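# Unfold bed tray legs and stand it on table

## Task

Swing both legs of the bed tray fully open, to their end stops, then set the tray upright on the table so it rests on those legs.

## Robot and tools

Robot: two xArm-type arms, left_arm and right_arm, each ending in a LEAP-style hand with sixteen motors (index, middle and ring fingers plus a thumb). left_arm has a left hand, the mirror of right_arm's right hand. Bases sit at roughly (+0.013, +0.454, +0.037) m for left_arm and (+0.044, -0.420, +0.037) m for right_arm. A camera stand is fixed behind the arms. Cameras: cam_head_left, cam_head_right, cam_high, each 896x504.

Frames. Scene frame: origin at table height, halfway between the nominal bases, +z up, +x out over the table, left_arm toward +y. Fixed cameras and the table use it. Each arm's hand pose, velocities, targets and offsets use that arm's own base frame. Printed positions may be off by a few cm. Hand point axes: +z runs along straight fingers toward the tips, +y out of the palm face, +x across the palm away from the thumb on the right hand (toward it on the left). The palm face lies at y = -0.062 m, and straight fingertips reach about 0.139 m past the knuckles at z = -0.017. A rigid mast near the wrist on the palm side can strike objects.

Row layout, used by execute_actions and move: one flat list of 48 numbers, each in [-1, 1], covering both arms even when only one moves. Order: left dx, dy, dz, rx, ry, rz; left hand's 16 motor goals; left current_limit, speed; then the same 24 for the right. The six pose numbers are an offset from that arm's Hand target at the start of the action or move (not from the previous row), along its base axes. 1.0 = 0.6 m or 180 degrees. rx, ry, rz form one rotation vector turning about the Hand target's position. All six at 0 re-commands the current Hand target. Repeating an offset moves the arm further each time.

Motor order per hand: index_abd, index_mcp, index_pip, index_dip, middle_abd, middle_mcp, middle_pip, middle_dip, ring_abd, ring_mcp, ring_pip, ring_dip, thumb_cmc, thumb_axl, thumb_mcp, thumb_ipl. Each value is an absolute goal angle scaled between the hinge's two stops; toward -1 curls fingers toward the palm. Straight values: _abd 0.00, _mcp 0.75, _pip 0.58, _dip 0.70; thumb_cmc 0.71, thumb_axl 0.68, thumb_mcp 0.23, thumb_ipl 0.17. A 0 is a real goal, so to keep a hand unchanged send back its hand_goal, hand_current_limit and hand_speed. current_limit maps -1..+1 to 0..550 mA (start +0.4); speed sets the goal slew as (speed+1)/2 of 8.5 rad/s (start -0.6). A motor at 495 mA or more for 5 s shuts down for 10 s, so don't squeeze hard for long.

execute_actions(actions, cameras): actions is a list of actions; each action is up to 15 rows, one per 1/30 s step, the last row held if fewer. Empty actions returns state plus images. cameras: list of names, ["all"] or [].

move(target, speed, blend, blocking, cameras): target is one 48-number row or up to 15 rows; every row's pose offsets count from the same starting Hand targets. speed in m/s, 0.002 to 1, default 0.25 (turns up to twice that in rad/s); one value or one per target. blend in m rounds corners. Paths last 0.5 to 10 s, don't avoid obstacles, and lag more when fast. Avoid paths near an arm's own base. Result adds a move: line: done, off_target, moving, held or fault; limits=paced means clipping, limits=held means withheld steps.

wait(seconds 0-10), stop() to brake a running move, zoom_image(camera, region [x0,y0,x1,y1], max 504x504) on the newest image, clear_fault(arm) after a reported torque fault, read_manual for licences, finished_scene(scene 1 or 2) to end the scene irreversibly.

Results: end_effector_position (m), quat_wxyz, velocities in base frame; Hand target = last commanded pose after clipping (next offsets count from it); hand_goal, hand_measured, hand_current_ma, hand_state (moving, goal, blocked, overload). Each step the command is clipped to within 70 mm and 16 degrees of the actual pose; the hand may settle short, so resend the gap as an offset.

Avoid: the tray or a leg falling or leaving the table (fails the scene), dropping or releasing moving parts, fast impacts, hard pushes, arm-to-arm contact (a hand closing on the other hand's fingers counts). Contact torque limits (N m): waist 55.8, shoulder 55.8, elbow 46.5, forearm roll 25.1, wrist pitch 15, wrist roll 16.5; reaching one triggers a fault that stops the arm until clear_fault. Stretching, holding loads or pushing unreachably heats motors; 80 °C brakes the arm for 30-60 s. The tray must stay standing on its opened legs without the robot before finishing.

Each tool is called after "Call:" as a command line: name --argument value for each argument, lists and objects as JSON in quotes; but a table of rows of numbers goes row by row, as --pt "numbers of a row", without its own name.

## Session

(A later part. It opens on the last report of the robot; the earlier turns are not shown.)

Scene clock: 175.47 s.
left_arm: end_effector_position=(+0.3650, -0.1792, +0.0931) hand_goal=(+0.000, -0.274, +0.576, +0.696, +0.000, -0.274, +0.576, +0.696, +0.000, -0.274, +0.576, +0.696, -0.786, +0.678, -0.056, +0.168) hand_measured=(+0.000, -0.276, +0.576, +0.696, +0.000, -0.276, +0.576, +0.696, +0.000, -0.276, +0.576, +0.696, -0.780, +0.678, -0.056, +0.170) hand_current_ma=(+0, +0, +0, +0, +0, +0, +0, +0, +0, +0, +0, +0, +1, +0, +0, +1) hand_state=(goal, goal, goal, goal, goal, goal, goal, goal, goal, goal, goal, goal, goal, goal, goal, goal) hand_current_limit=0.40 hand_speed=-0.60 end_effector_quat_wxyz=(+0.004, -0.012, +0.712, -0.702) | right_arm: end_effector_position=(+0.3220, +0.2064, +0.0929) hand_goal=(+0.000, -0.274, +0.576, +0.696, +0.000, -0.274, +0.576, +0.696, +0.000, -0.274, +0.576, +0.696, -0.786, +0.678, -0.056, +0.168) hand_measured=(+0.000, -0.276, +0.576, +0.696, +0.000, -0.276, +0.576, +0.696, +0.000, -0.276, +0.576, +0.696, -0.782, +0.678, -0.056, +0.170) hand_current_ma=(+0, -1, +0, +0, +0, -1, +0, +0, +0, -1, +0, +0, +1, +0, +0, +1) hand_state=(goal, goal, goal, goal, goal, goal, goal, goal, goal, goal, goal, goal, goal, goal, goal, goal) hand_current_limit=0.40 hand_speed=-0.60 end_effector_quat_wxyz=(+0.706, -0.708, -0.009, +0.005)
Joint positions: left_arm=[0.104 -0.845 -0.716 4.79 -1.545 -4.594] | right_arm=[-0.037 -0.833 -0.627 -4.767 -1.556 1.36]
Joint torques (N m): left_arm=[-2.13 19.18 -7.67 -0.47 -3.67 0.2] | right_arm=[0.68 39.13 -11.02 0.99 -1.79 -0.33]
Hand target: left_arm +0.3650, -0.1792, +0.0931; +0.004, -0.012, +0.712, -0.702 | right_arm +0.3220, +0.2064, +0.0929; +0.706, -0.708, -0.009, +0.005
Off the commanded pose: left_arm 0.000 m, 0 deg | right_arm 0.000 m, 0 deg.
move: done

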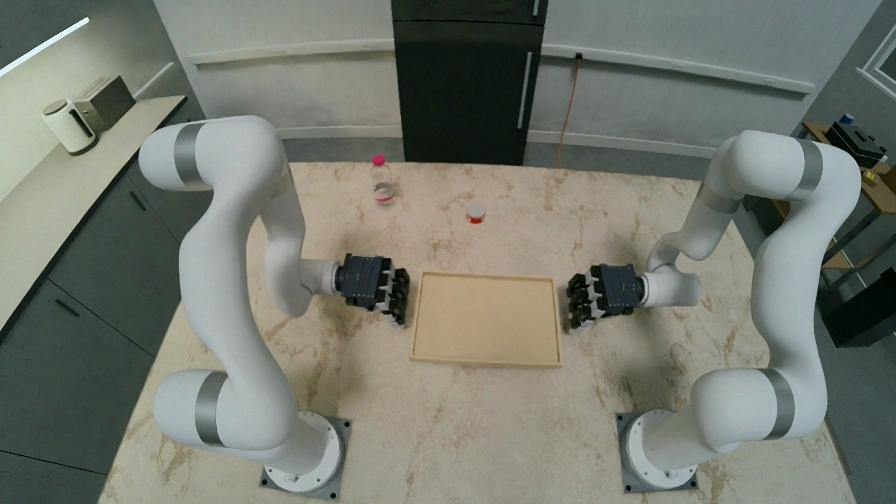

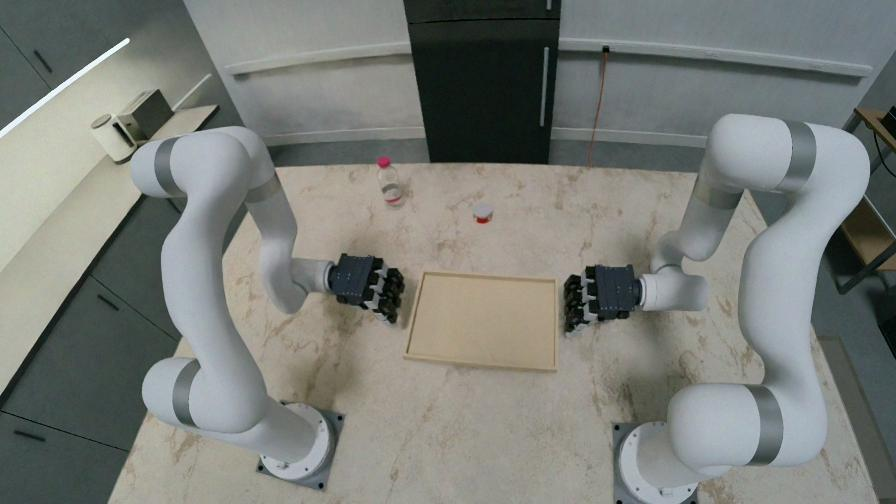

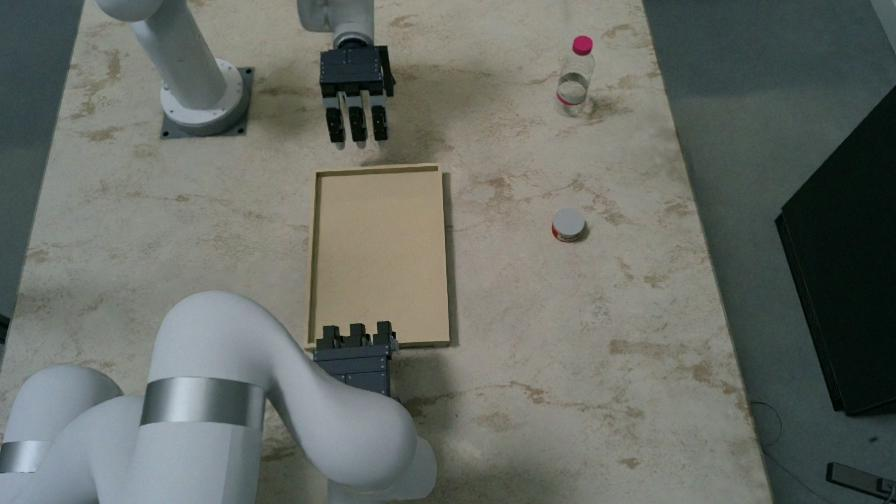

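Call:
move --target '[0.042,-0.093,0,0,0,0,0,-0.274,0.576,0.696,0,-0.274,0.576,0.696,0,-0.274,0.576,0.696,-0.786,0.678,-0.056,0.168,0.4,-0.6,0.042,0.08,0,0,0,0,0,-0.274,0.576,0.696,0,-0.274,0.576,0.696,0,-0.274,0.576,0.696,-0.786,0.678,-0.056,0.168,0.4,-0.6]' --cameras '["all"]' --speed 0.2

Call:
zoom_image --camera "cam_high" --region '[270, 250, 470, 430]'

Call:
zoom_image --camera "cam_high" --region '[270, 60, 470, 240]'

Call:
zoom_image --camera "cam_head_left" --region '[340, 220, 480, 400]'

Call:
zoom_image --camera "cam_head_right" --region '[480, 220, 620, 400]'

Scene clock: 184.60 s.
left_arm: end_effector_position=(+0.3902, -0.2350, +0.0931) hand_goal=(+0.000, -0.274, +0.576, +0.696, +0.000, -0.274, +0.576, +0.696, +0.000, -0.274, +0.576, +0.696, -0.786, +0.678, -0.056, +0.168) hand_measured=(+0.000, -0.276, +0.576, +0.696, +0.000, -0.276, +0.576, +0.696, +0.000, -0.276, +0.576, +0.696, -0.780, +0.678, -0.056, +0.170) hand_current_ma=(+0, +0, +0, +0, +0, +0, +0, +0, +0, +0, +0, +0, +1, +0, +0, +1) hand_state=(goal, goal, goal, goal, goal, goal, goal, goal, goal, goal, goal, goal, goal, goal, goal, goal) hand_current_limit=0.40 hand_speed=-0.60 end_effector_quat_wxyz=(+0.004, -0.012, +0.712, -0.702) | right_arm: end_effector_position=(+0.3471, +0.2544, +0.0929) hand_goal=(+0.000, -0.274, +0.576, +0.696, +0.000, -0.274, +0.576, +0.696, +0.000, -0.274, +0.576, +0.696, -0.786, +0.678, -0.056, +0.168) hand_measured=(+0.000, -0.276, +0.576, +0.696, +0.000, -0.276, +0.576, +0.696, +0.000, -0.276, +0.576, +0.696, -0.782, +0.678, -0.056, +0.170) hand_current_ma=(+0, -1, +0, +0, +0, -1, +0, +0, +0, -1, +0, +0, +1, +0, +0, +1) hand_state=(goal, goal, goal, goal, goal, goal, goal, goal, goal, goal, goal, goal, goal, goal, goal, goal) hand_current_limit=0.40 hand_speed=-0.60 end_effector_quat_wxyz=(+0.706, -0.708, -0.009, +0.005)
Joint positions: left_arm=[-0.039 -0.86 -0.776 4.649 -1.561 -4.638] | right_arm=[0.094 -0.845 -0.692 -4.638 -1.579 1.412]
Joint torques (N m): left_arm=[-2.7 21.15 -8.33 -0.01 -2.79 -0.28] | right_arm=[-0.48 37.48 -12.23 0.91 -1.77 0.33]
Hand target: left_arm +0.3902, -0.2350, +0.0931; +0.004, -0.012, +0.712, -0.702 | right_arm +0.3472, +0.2544, +0.0929; +0.706, -0.708, -0.009, +0.005
Off the commanded pose: left_arm 0.000 m, 0 deg | right_arm 0.000 m, 0 deg.
move: done

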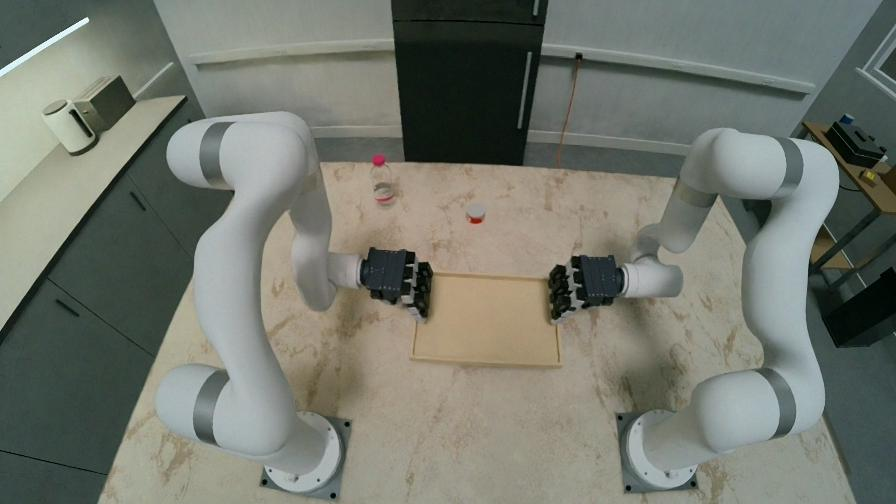

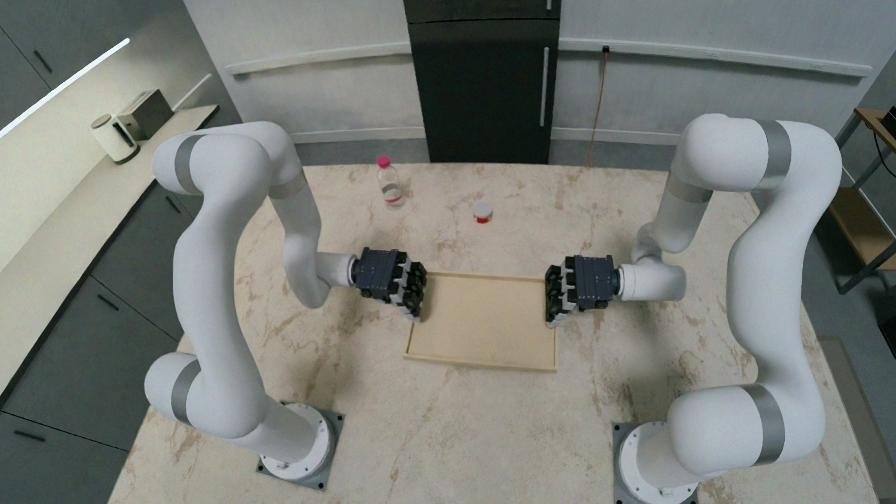

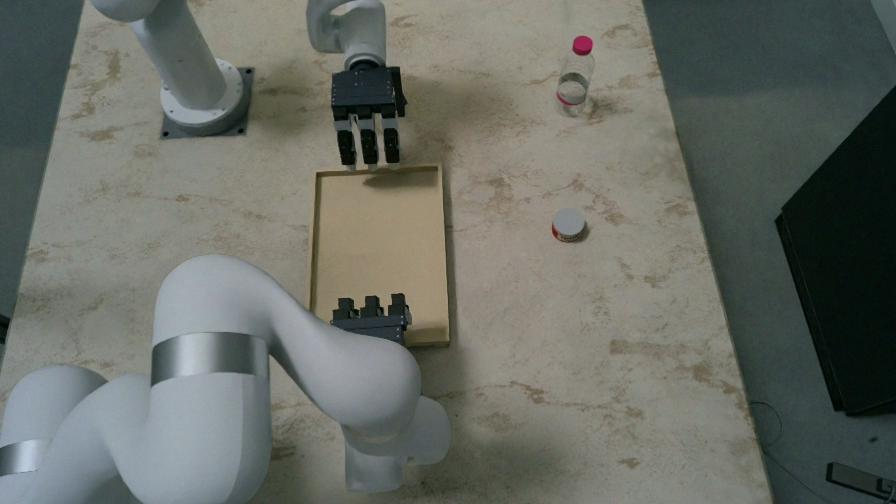

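Scaled by 2.520 from the camera's 896x504 image, which has a finer 1280x720 frame.

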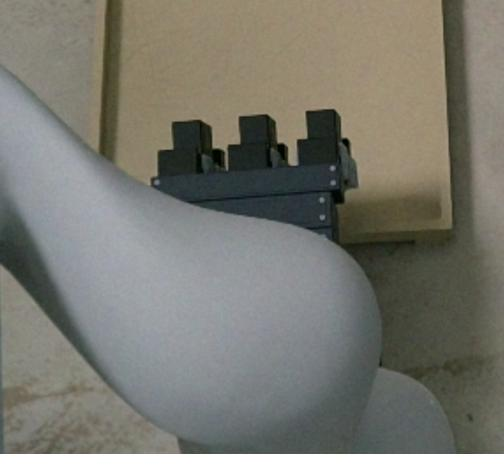

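Scaled by 2.520 from the camera's 896x504 image, which has a finer 1280x720 frame.

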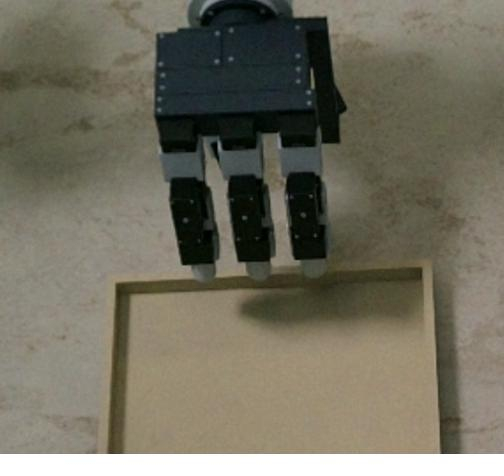

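Scaled by 2.800 from the camera's 896x504 image, which has a finer 1280x720 frame.

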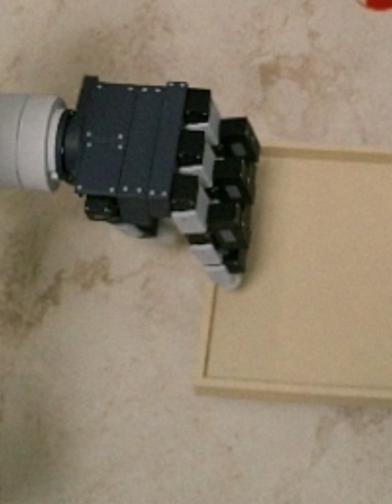

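Scaled by 2.800 from the camera's 896x504 image, which has a finer 1280x720 frame.

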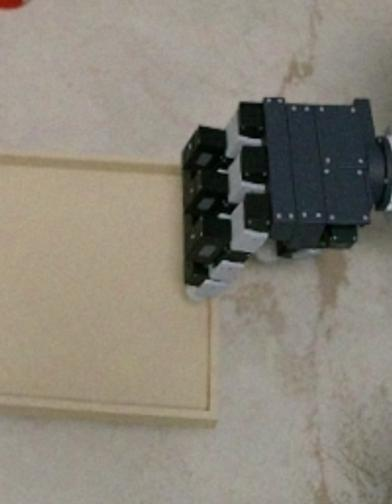

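Call:
move --pt "0 -0.008 0 0 0 0 0 -0.274 0.576 0.696 0 -0.274 0.576 0.696 0 -0.274 0.576 0.696 -0.786 0.678 -0.056 0.168 0.4 -0.6 0 0.008 0 0 0 0 0 -0.274 0.576 0.696 0 -0.274 0.576 0.696 0 -0.274 0.576 0.696 -0.786 0.678 -0.056 0.168 0.4 -0.6" --pt "0 -0.008 -0.075 0 0 0 0 -0.274 0.576 0.696 0 -0.274 0.576 0.696 0 -0.274 0.576 0.696 -0.786 0.678 -0.056 0.168 0.4 -0.6 0 0.008 -0.075 0 0 0 0 -0.274 0.576 0.696 0 -0.274 0.576 0.696 0 -0.274 0.576 0.696 -0.786 0.678 -0.056 0.168 0.4 -0.6" --cameras '["all"]' --speed 0.05 --blend 0.003

Call:
zoom_image --camera "cam_high" --region '[270, 60, 470, 240]'

Call:
zoom_image --camera "cam_head_left" --region '[370, 240, 470, 380]'

Call:
zoom_image --camera "cam_head_right" --region '[500, 240, 600, 380]'

Scene clock: 192.73 s.
left_arm: end_effector_position=(+0.3902, -0.2398, +0.0481) hand_goal=(+0.000, -0.274, +0.576, +0.696, +0.000, -0.274, +0.576, +0.696, +0.000, -0.274, +0.576, +0.696, -0.786, +0.678, -0.056, +0.168) hand_measured=(+0.000, -0.276, +0.576, +0.696, +0.000, -0.276, +0.576, +0.696, +0.000, -0.276, +0.576, +0.696, -0.780, +0.678, -0.056, +0.170) hand_current_ma=(+0, +0, +0, +0, +0, +0, +0, +0, +0, +0, +0, +0, +1, +0, +0, +1) hand_state=(goal, goal, goal, goal, goal, goal, goal, goal, goal, goal, goal, goal, goal, goal, goal, goal) hand_current_limit=0.40 hand_speed=-0.60 end_effector_quat_wxyz=(+0.004, -0.012, +0.712, -0.702) | right_arm: end_effector_position=(+0.3472, +0.2592, +0.0479) hand_goal=(+0.000, -0.274, +0.576, +0.696, +0.000, -0.274, +0.576, +0.696, +0.000, -0.274, +0.576, +0.696, -0.786, +0.678, -0.056, +0.168) hand_measured=(+0.000, -0.276, +0.576, +0.696, +0.000, -0.276, +0.576, +0.696, +0.000, -0.276, +0.576, +0.696, -0.782, +0.678, -0.056, +0.170) hand_current_ma=(+0, -1, +0, +0, +0, -1, +0, +0, +0, -1, +0, +0, +1, +0, +0, +1) hand_state=(goal, goal, goal, goal, goal, goal, goal, goal, goal, goal, goal, goal, goal, goal, goal, goal) hand_current_limit=0.40 hand_speed=-0.60 end_effector_quat_wxyz=(+0.706, -0.708, -0.009, +0.005)
Joint positions: left_arm=[-0.05 -0.984 -0.834 4.637 -1.567 -4.573] | right_arm=[0.107 -0.976 -0.754 -4.626 -1.587 1.343]
Joint torques (N m): left_arm=[-2.14 22.86 -7.19 -0.33 -3.76 0.2] | right_arm=[1.14 39.43 -11.23 -0.54 -1.81 -0.39]
Hand target: left_arm +0.3902, -0.2398, +0.0481; +0.004, -0.012, +0.712, -0.702 | right_arm +0.3472, +0.2592, +0.0479; +0.706, -0.708, -0.009, +0.005
Off the commanded pose: left_arm 0.000 m, 0 deg | right_arm 0.000 m, 0 deg.
move: done; blend cut to 0.0024 m at target 1

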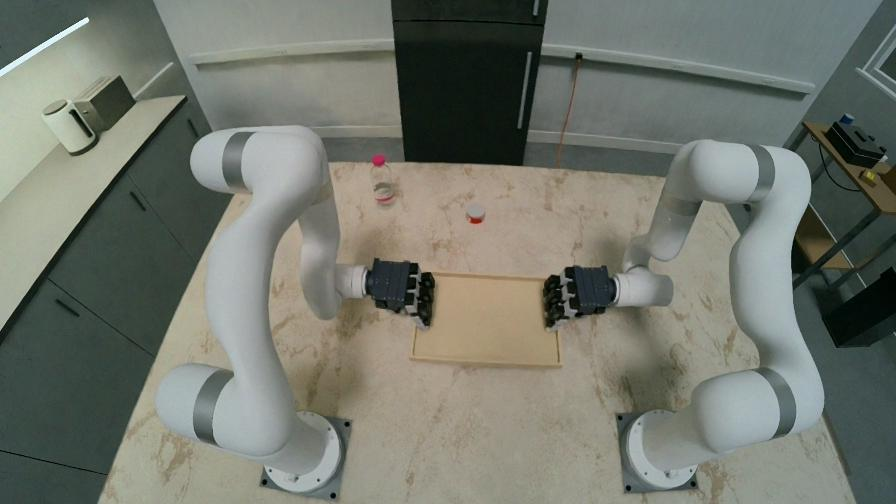

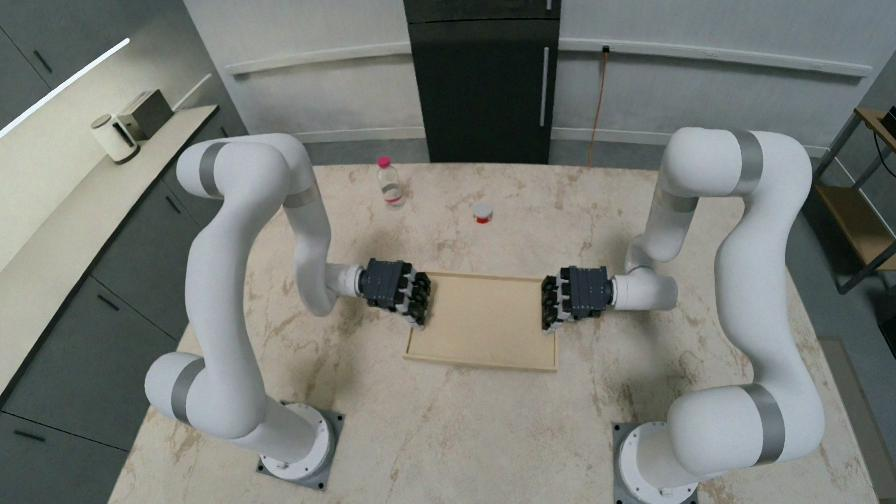

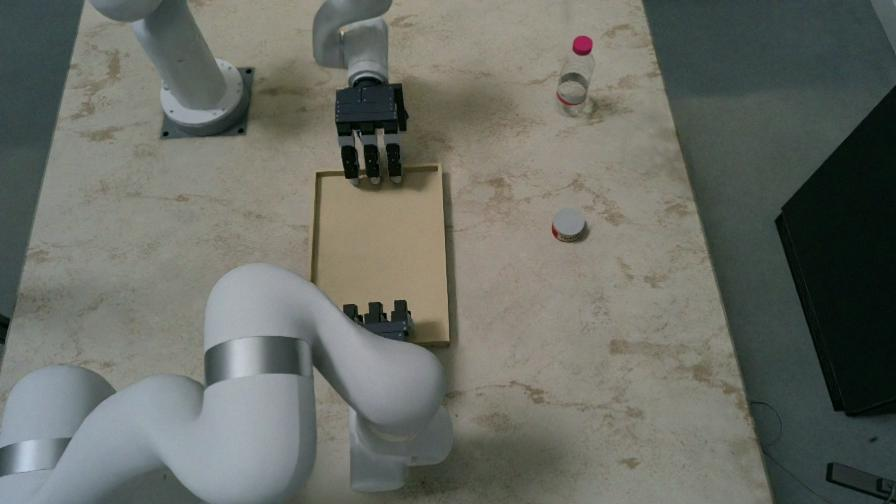

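Scaled by 2.520 from the camera's 896x504 image, which has a finer 1280x720 frame.

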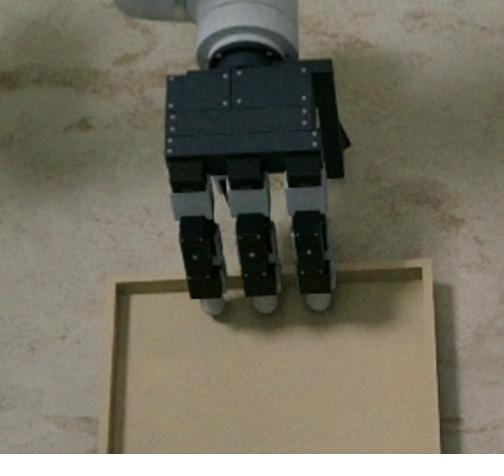

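Scaled by 3.600 from the camera's 896x504 image, which has a finer 1280x720 frame.

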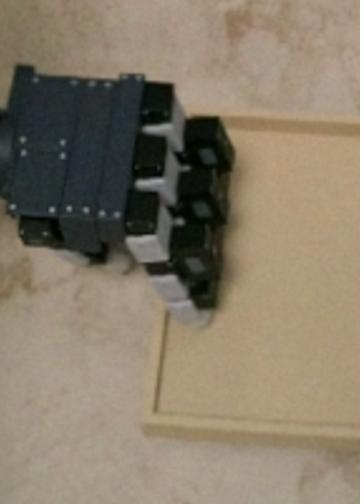

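Scaled by 3.600 from the camera's 896x504 image, which has a finer 1280x720 frame.

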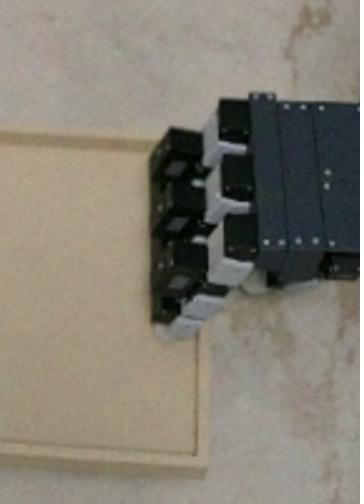

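Call:
move --target '[0,0,-0.013,0,0,0,0,-0.274,0.576,0.696,0,-0.274,0.576,0.696,0,-0.274,0.576,0.696,-0.786,0.678,-0.056,0.168,0.4,-0.6,0,0,-0.013,0,0,0,0,-0.274,0.576,0.696,0,-0.274,0.576,0.696,0,-0.274,0.576,0.696,-0.786,0.678,-0.056,0.168,0.4,-0.6]' --cameras '["cam_high"]' --speed 0.02

Call:
zoom_image --camera "cam_high" --region '[320, 120, 420, 220]'

Scene clock: 196.23 s.
left_arm: end_effector_position=(+0.3905, -0.2400, +0.0410) hand_goal=(+0.000, -0.274, +0.576, +0.696, +0.000, -0.274, +0.576, +0.696, +0.000, -0.274, +0.576, +0.696, -0.786, +0.678, -0.056, +0.168) hand_measured=(+0.000, -0.276, +0.576, +0.696, +0.006, -0.276, +0.576, +0.694, +0.008, -0.272, +0.574, +0.684, -0.780, +0.678, -0.056, +0.170) hand_current_ma=(+0, +0, +0, +0, +1, +0, +0, +0, +1, +0, +0, -4, +1, +0, +0, +1) hand_state=(goal, goal, goal, goal, goal, goal, goal, goal, goal, goal, goal, goal, goal, goal, goal, goal) hand_current_limit=0.40 hand_speed=-0.60 end_effector_quat_wxyz=(+0.005, -0.012, +0.711, -0.703) | right_arm: end_effector_position=(+0.3472, +0.2592, +0.0402) hand_goal=(+0.000, -0.274, +0.576, +0.696, +0.000, -0.274, +0.576, +0.696, +0.000, -0.274, +0.576, +0.696, -0.786, +0.678, -0.056, +0.168) hand_measured=(+0.000, -0.276, +0.576, +0.696, +0.000, -0.276, +0.576, +0.696, +0.000, -0.276, +0.576, +0.696, -0.782, +0.678, -0.056, +0.170) hand_current_ma=(+0, -1, +0, +0, +0, -1, +0, +0, +0, -1, +0, +0, +1, +0, +0, +1) hand_state=(goal, goal, goal, goal, goal, goal, goal, goal, goal, goal, goal, goal, goal, goal, goal, goal) hand_current_limit=0.40 hand_speed=-0.60 end_effector_quat_wxyz=(+0.706, -0.708, -0.009, +0.005)
Joint positions: left_arm=[-0.05 -1.005 -0.845 4.637 -1.57 -4.563] | right_arm=[0.107 -0.999 -0.766 -4.627 -1.588 1.333]
Joint torques (N m): left_arm=[-4.15 2.34 -0.26 -0.45 14.84 -1.45] | right_arm=[1.42 34.78 -10.71 -0.08 0.17 -0.86]
Hand target: left_arm +0.3902, -0.2398, +0.0403; +0.004, -0.012, +0.712, -0.702 | right_arm +0.3472, +0.2592, +0.0401; +0.706, -0.708, -0.009, +0.005
Off the commanded pose: left_arm 0.001 m, 0 deg | right_arm 0.000 m, 0 deg.
move: done
Images, in order (width x height): cam_high 896x504.

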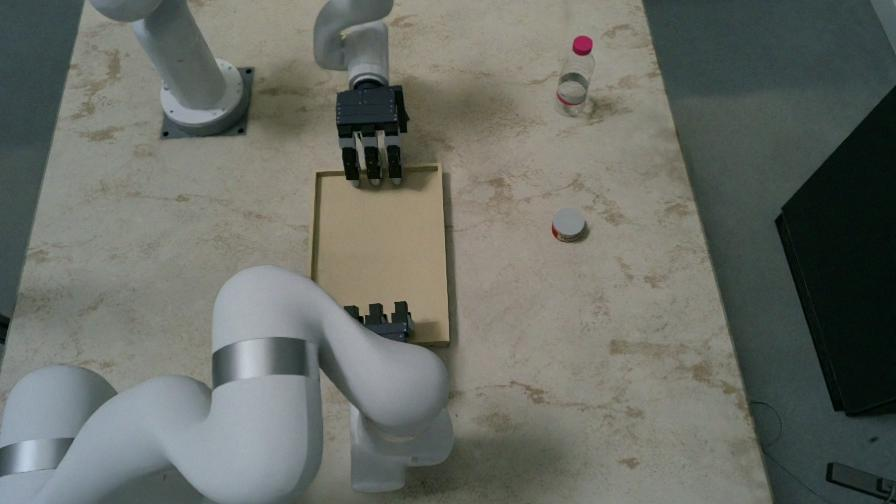

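Scaled by 5.040 from the camera's 896x504 image, which has a finer 1280x720 frame.

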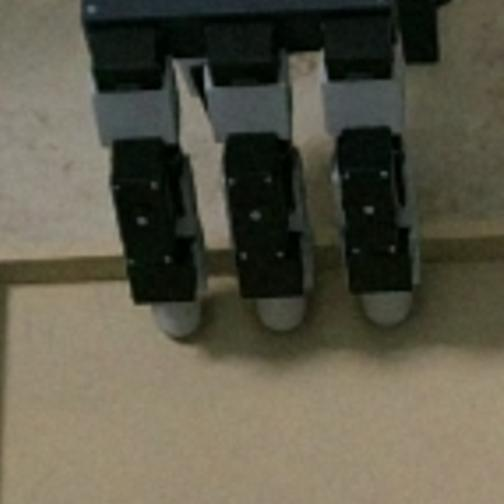

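Call:
move --pt "0 0 0.0113 0 0 0 0 -0.274 0.576 0.696 0 -0.274 0.576 0.696 0 -0.274 0.576 0.696 -0.786 0.678 -0.056 0.168 0.4 -0.6 0 0 0.01 0 0 0 0 -0.274 0.576 0.696 0 -0.274 0.576 0.696 0 -0.274 0.576 0.696 -0.786 0.678 -0.056 0.168 0.4 -0.6" --pt "0 0 0.0113 0 0 0 0 -0.47 0.576 0.696 0 -0.47 0.576 0.696 0 -0.47 0.576 0.696 -0.786 0.678 -0.056 0.168 -0.2 -0.9 0 0 0.01 0 0 0 0 -0.47 0.576 0.696 0 -0.47 0.576 0.696 0 -0.47 0.576 0.696 -0.786 0.678 -0.056 0.168 -0.2 -0.9" --cameras '["all"]' --speed 0.05

Call:
zoom_image --camera "cam_high" --region '[320, 120, 420, 220]'

Call:
zoom_image --camera "cam_head_right" --region '[500, 240, 600, 380]'

Scene clock: 209.73 s.
left_arm: end_effector_position=(+0.3902, -0.2398, +0.0471) hand_goal=(+0.000, -0.470, +0.576, +0.696, +0.000, -0.470, +0.576, +0.696, +0.000, -0.470, +0.576, +0.696, -0.786, +0.678, -0.056, +0.168) hand_measured=(+0.000, -0.372, +0.598, +0.706, -0.002, -0.376, +0.606, +0.706, -0.002, -0.370, +0.600, +0.706, -0.780, +0.678, -0.056, +0.170) hand_current_ma=(+0, +195, +11, +3, +0, +183, +21, +3, +0, +206, +13, +3, +1, +0, +0, +1) hand_state=(goal, blocked, blocked, goal, goal, blocked, blocked, goal, goal, blocked, blocked, goal, goal, goal, goal, goal) hand_current_limit=-0.20 hand_speed=-0.90 end_effector_quat_wxyz=(+0.004, -0.012, +0.712, -0.702) | right_arm: end_effector_position=(+0.3472, +0.2592, +0.0462) hand_goal=(+0.000, -0.470, +0.576, +0.696, +0.000, -0.470, +0.576, +0.696, +0.000, -0.470, +0.576, +0.696, -0.786, +0.678, -0.056, +0.168) hand_measured=(+0.000, -0.362, +0.596, +0.704, +0.000, -0.372, +0.596, +0.704, +0.000, -0.382, +0.598, +0.704, -0.782, +0.678, -0.056, +0.170) hand_current_ma=(+0, +219, +18, +4, +0, +220, +18, +4, +0, +214, +20, +4, +1, +0, +0, +1) hand_state=(goal, blocked, goal, goal, goal, blocked, goal, goal, goal, blocked, blocked, goal, goal, goal, goal, goal) hand_current_limit=-0.20 hand_speed=-0.90 end_effector_quat_wxyz=(+0.706, -0.708, -0.009, +0.005)
Joint positions: left_arm=[-0.05 -0.987 -0.835 4.637 -1.567 -4.571] | right_arm=[0.107 -0.982 -0.757 -4.626 -1.587 1.341]
Joint torques (N m): left_arm=[2.63 23.16 -4.31 0.52 -0.04 -0.19] | right_arm=[-1.41 48.61 -3.79 0.78 -0.2 0.27]
Hand target: left_arm +0.3902, -0.2398, +0.0471; +0.004, -0.012, +0.712, -0.702 | right_arm +0.3472, +0.2592, +0.0461; +0.706, -0.708, -0.009, +0.005
Off the commanded pose: left_arm 0.000 m, 0 deg | right_arm 0.000 m, 0 deg.
move: done

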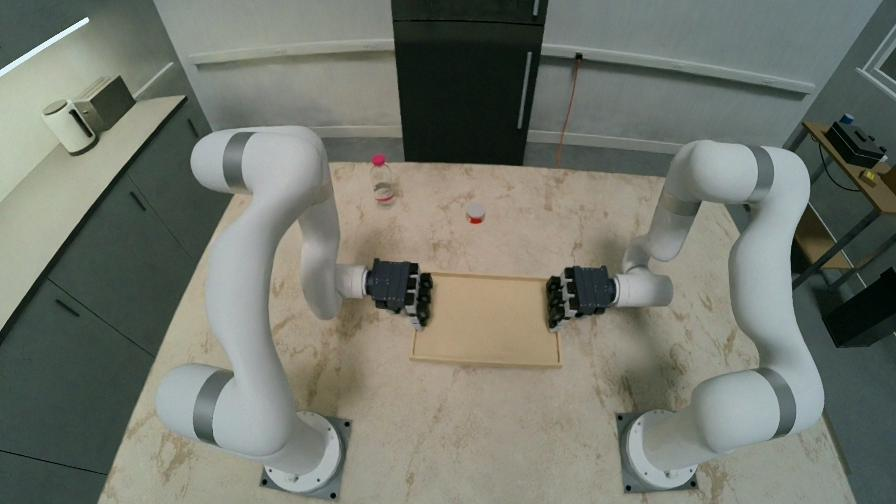

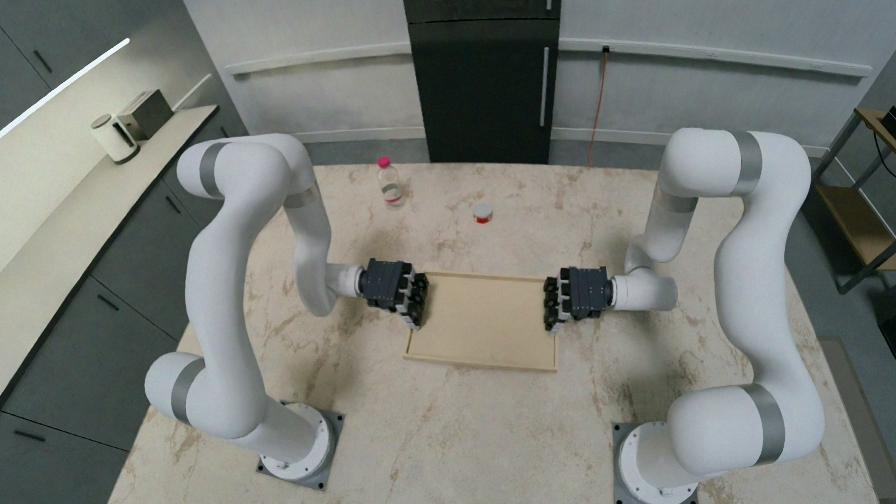

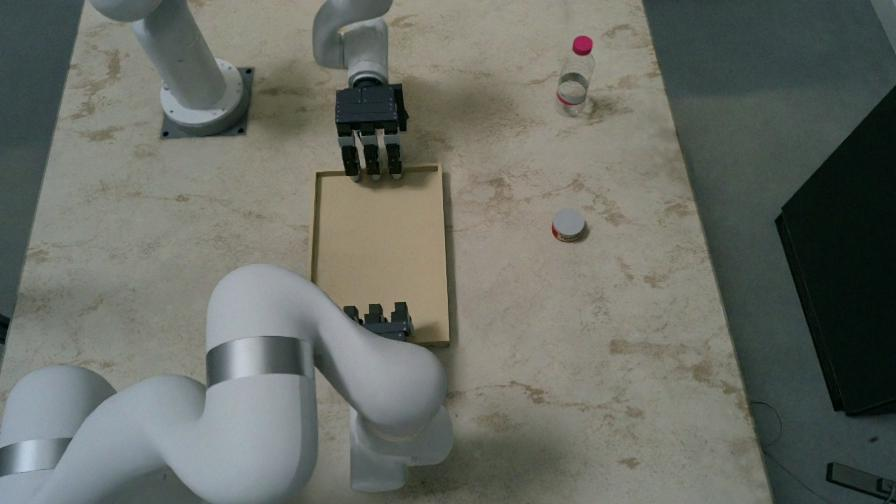

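Scaled by 5.040 from the camera's 896x504 image, which has a finer 1280x720 frame.

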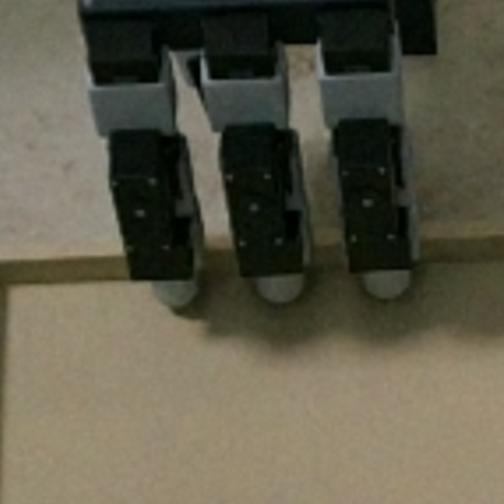

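Scaled by 3.600 from the camera's 896x504 image, which has a finer 1280x720 frame.

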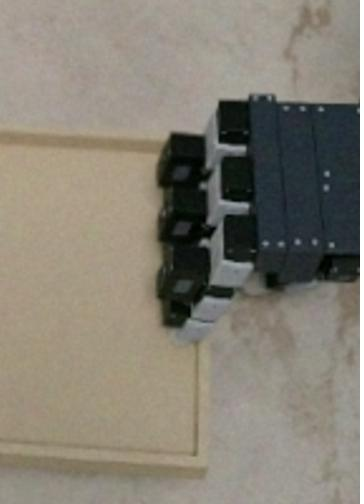

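Call:
move --pt "0 0 0 0 0 0 0 -0.274 0.576 0.696 0 -0.274 0.576 0.696 0 -0.274 0.576 0.696 -0.786 0.678 0.168 0.11 0.2 -0.7 0 0 0 0 0 0 0 -0.274 0.576 0.696 0 -0.274 0.576 0.696 0 -0.274 0.576 0.696 -0.786 0.678 0.168 0.11 0.2 -0.7" --pt "0 -0.052 0 0 0 0 0 -0.274 0.576 0.696 0 -0.274 0.576 0.696 0 -0.274 0.576 0.696 -0.786 0.678 0.168 0.11 0.2 -0.7 0 0.052 0 0 0 0 0 -0.274 0.576 0.696 0 -0.274 0.576 0.696 0 -0.274 0.576 0.696 -0.786 0.678 0.168 0.11 0.2 -0.7" --pt "0 -0.052 0 0 0 0 0 -0.6 0.576 0.696 0 -0.6 0.576 0.696 0 -0.6 0.576 0.696 -0.786 0.678 0.168 0.11 0 -0.85 0 0.052 0 0 0 0 0 -0.6 0.576 0.696 0 -0.6 0.576 0.696 0 -0.6 0.576 0.696 -0.786 0.678 0.168 0.11 0 -0.85" --pt "0 -0.052 0 0 0 0 0 -0.6 0.576 0.696 0 -0.6 0.576 0.696 0 -0.6 0.576 0.696 -0.786 0.678 -0.2 0.11 0 -0.85 0 0.052 0 0 0 0 0 -0.6 0.576 0.696 0 -0.6 0.576 0.696 0 -0.6 0.576 0.696 -0.786 0.678 -0.2 0.11 0 -0.85" --cameras '["all"]' --speed 0.05

Call:
zoom_image --camera "cam_high" --region '[320, 120, 420, 220]'

Call:
zoom_image --camera "cam_head_right" --region '[500, 240, 600, 380]'

Call:
zoom_image --camera "cam_head_left" --region '[370, 240, 470, 380]'

Scene clock: 220.53 s.
left_arm: end_effector_position=(+0.3902, -0.2710, +0.0471) hand_goal=(+0.000, -0.600, +0.576, +0.696, +0.000, -0.600, +0.576, +0.696, +0.000, -0.600, +0.576, +0.696, -0.786, +0.678, -0.200, +0.110) hand_measured=(+0.000, -0.556, +0.584, +0.700, -0.002, -0.558, +0.588, +0.700, -0.002, -0.554, +0.586, +0.700, -0.780, +0.678, +0.014, +0.132) hand_current_ma=(+0, +46, +2, +1, +0, +44, +4, +1, +0, +49, +3, +1, +1, +0, +275, +22) hand_state=(goal, blocked, goal, goal, goal, blocked, goal, goal, goal, blocked, goal, goal, goal, goal, blocked, blocked) hand_current_limit=0.00 hand_speed=-0.85 end_effector_quat_wxyz=(+0.004, -0.012, +0.712, -0.702) | right_arm: end_effector_position=(+0.3472, +0.2904, +0.0461) hand_goal=(+0.000, -0.600, +0.576, +0.696, +0.000, -0.600, +0.576, +0.696, +0.000, -0.600, +0.576, +0.696, -0.786, +0.678, -0.200, +0.110) hand_measured=(+0.000, -0.552, +0.586, +0.700, +0.000, -0.560, +0.584, +0.700, +0.000, -0.566, +0.582, +0.700, -0.782, +0.678, +0.020, +0.130) hand_current_ma=(+0, +79, +5, +1, +0, +62, +4, +1, +0, +46, +3, +1, +1, +0, +275, +29) hand_state=(goal, blocked, goal, goal, goal, blocked, goal, goal, goal, blocked, goal, goal, goal, goal, blocked, goal) hand_current_limit=0.00 hand_speed=-0.85 end_effector_quat_wxyz=(+0.706, -0.708, -0.009, +0.005)
Joint positions: left_arm=[-0.126 -0.989 -0.842 4.562 -1.578 -4.578] | right_arm=[0.188 -0.983 -0.768 -4.546 -1.603 1.352]
Joint torques (N m): left_arm=[1.67 22.6 -5.98 -0.31 -1.53 -0.17] | right_arm=[-1.62 41.11 -9.26 0.99 -0.9 0.29]
Hand target: left_arm +0.3902, -0.2710, +0.0471; +0.004, -0.012, +0.712, -0.702 | right_arm +0.3472, +0.2904, +0.0461; +0.706, -0.708, -0.009, +0.005
Off the commanded pose: left_arm 0.000 m, 0 deg | right_arm 0.000 m, 0 deg.
move: done

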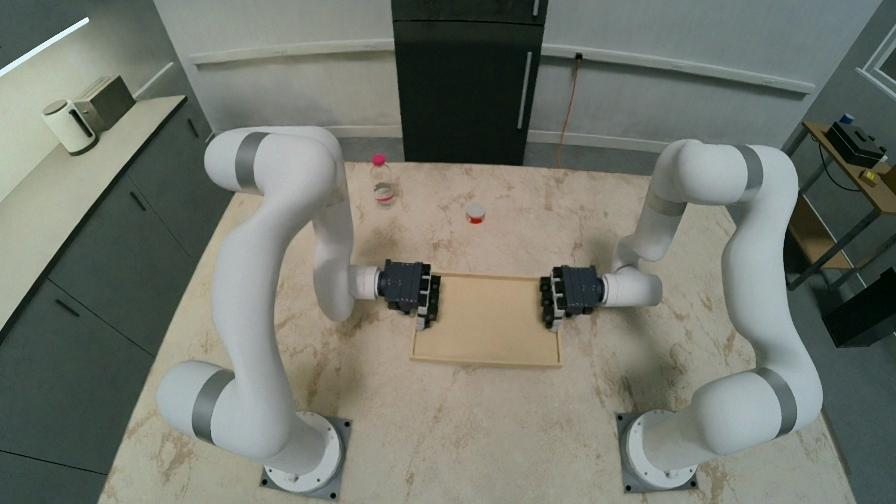

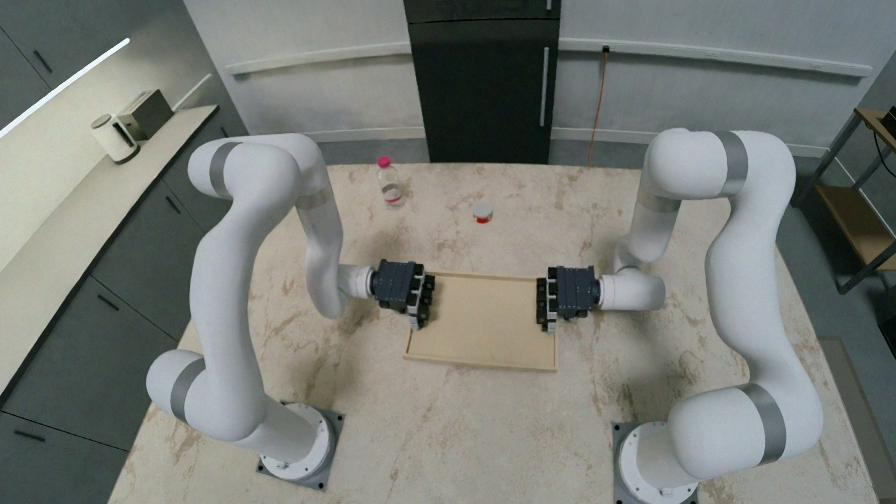

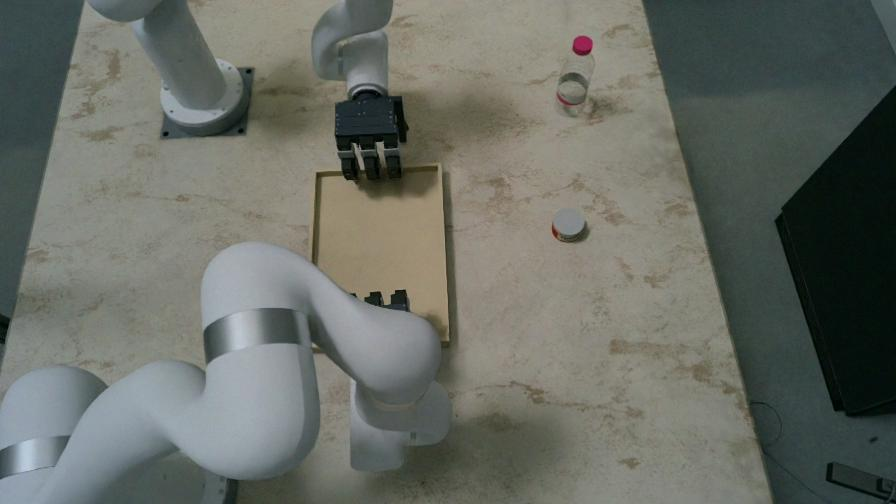

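Scaled by 5.040 from the camera's 896x504 image, which has a finer 1280x720 frame.

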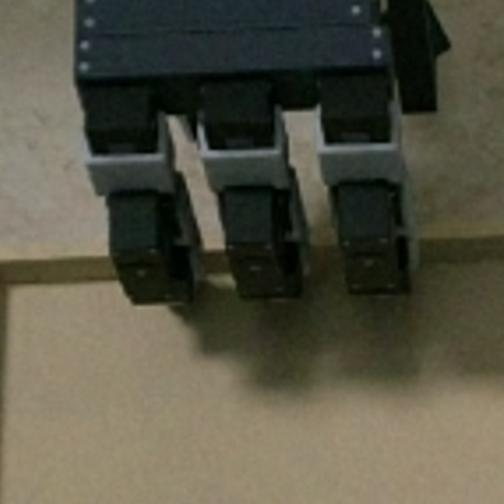

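Scaled by 3.600 from the camera's 896x504 image, which has a finer 1280x720 frame.

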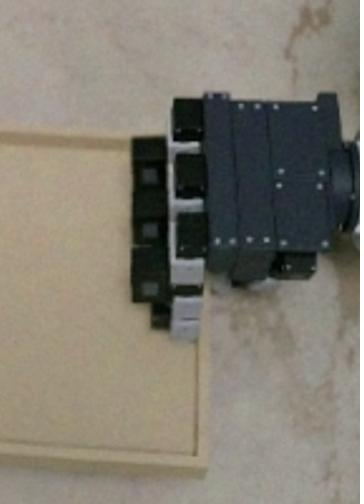

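Scaled by 3.600 from the camera's 896x504 image, which has a finer 1280x720 frame.

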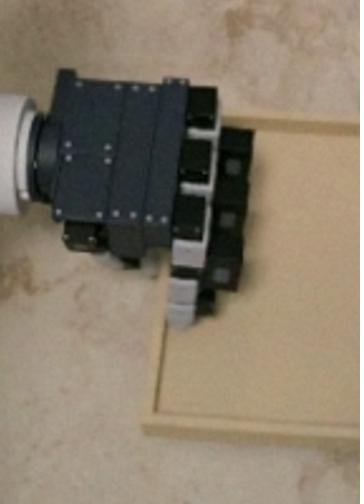

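Call:
move --pt "0 0 0 0 0 0 0 -0.68 0.576 0.696 0 -0.68 0.576 0.696 0 -0.68 0.576 0.696 -0.786 0.678 -0.35 0.05 0.45 -0.85 0 0 0 0 0 0 0 -0.68 0.576 0.696 0 -0.68 0.576 0.696 0 -0.68 0.576 0.696 -0.786 0.678 -0.35 0.05 0.45 -0.85" --pt "0 0 0.05 0 0 0 0 -0.68 0.576 0.696 0 -0.68 0.576 0.696 0 -0.68 0.576 0.696 -0.786 0.678 -0.35 0.05 0.45 -0.85 0 0 0.05 0 0 0 0 -0.68 0.576 0.696 0 -0.68 0.576 0.696 0 -0.68 0.576 0.696 -0.786 0.678 -0.35 0.05 0.45 -0.85" --cameras '["all"]' --speed 0.03

Call:
zoom_image --camera "cam_high" --region '[290, 140, 470, 360]'

Call:
zoom_image --camera "cam_head_left" --region '[380, 240, 590, 400]'

Scene clock: 225.90 s.
left_arm: end_effector_position=(+0.3902, -0.2710, +0.0770) hand_goal=(+0.000, -0.680, +0.576, +0.696, +0.000, -0.680, +0.576, +0.696, +0.000, -0.680, +0.576, +0.696, -0.786, +0.678, -0.350, +0.050) hand_measured=(+0.000, -0.572, +0.600, +0.710, +0.000, -0.578, +0.610, +0.710, -0.002, -0.572, +0.602, +0.712, -0.780, +0.678, +0.012, +0.130) hand_current_ma=(+0, +233, +15, +6, +0, +212, +27, +6, +0, +235, +17, +6, +1, +0, +399, +206) hand_state=(goal, blocked, blocked, goal, goal, blocked, blocked, goal, goal, blocked, blocked, goal, goal, goal, blocked, blocked) hand_current_limit=0.45 hand_speed=-0.85 end_effector_quat_wxyz=(+0.004, -0.012, +0.712, -0.702) | right_arm: end_effector_position=(+0.3472, +0.2904, +0.0761) hand_goal=(+0.000, -0.680, +0.576, +0.696, +0.000, -0.680, +0.576, +0.696, +0.000, -0.680, +0.576, +0.696, -0.786, +0.678, -0.350, +0.050) hand_measured=(+0.000, -0.568, +0.602, +0.708, +0.000, -0.576, +0.600, +0.708, +0.000, -0.582, +0.600, +0.708, -0.782, +0.678, +0.018, +0.124) hand_current_ma=(+0, +312, +28, +9, +0, +282, +25, +8, +0, +251, +26, +9, +1, +0, +399, +241) hand_state=(goal, blocked, blocked, goal, goal, blocked, blocked, goal, goal, blocked, blocked, goal, goal, goal, blocked, blocked) hand_current_limit=0.45 hand_speed=-0.85 end_effector_quat_wxyz=(+0.706, -0.708, -0.009, +0.005)
Joint positions: left_arm=[-0.126 -0.907 -0.802 4.562 -1.571 -4.62] | right_arm=[0.188 -0.897 -0.726 -4.545 -1.596 1.396]
Joint torques (N m): left_arm=[0.22 27.5 -5.54 -0.37 -2.17 -0.24] | right_arm=[-1.03 52.04 -6.01 1.08 -1.23 0.36]
Hand target: left_arm +0.3902, -0.2710, +0.0771; +0.004, -0.012, +0.712, -0.702 | right_arm +0.3472, +0.2904, +0.0761; +0.706, -0.708, -0.009, +0.005
Off the commanded pose: left_arm 0.000 m, 0 deg | right_arm 0.000 m, 0 deg.
move: done

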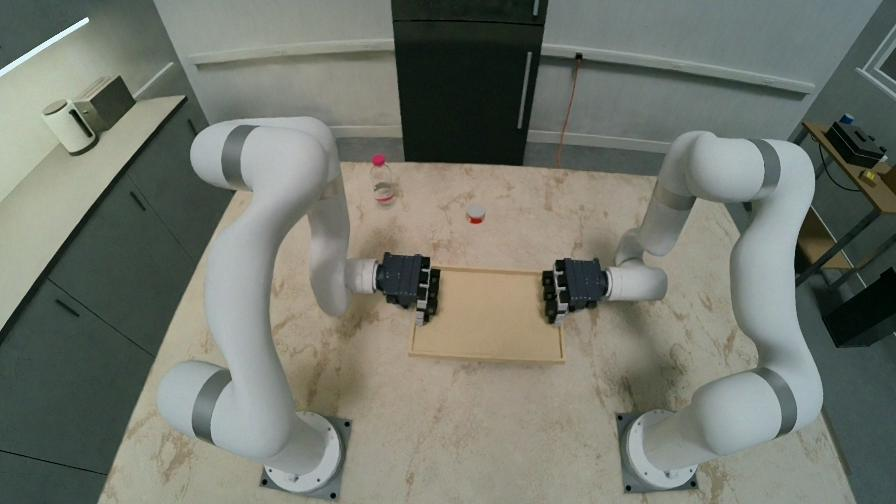

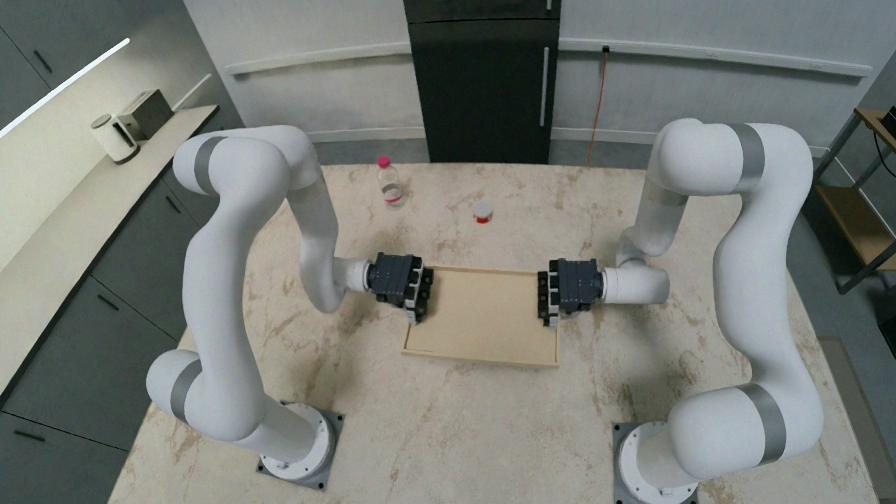

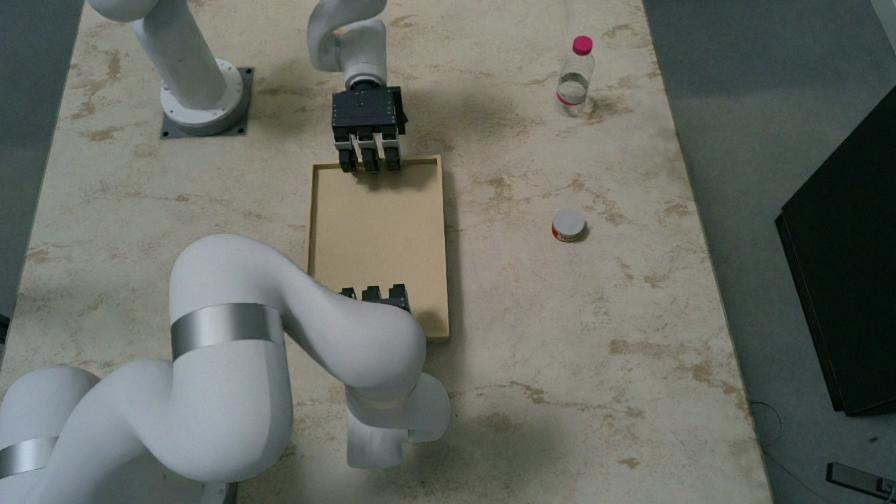

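Scaled by 2.291 from the camera's 896x504 image, which has a finer 1280x720 frame.

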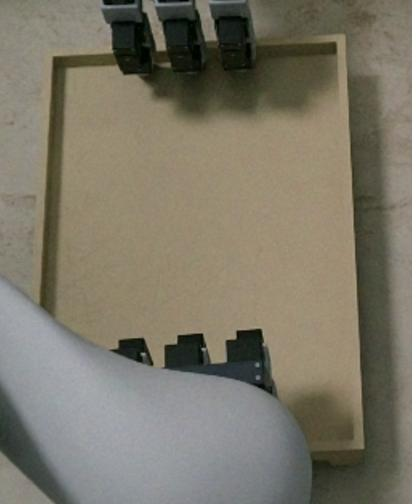

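Scaled by 2.400 from the camera's 896x504 image, which has a finer 1280x720 frame.

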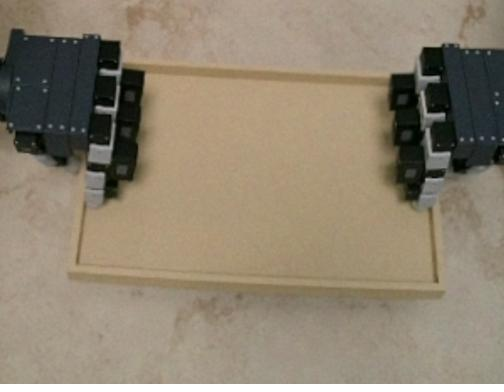

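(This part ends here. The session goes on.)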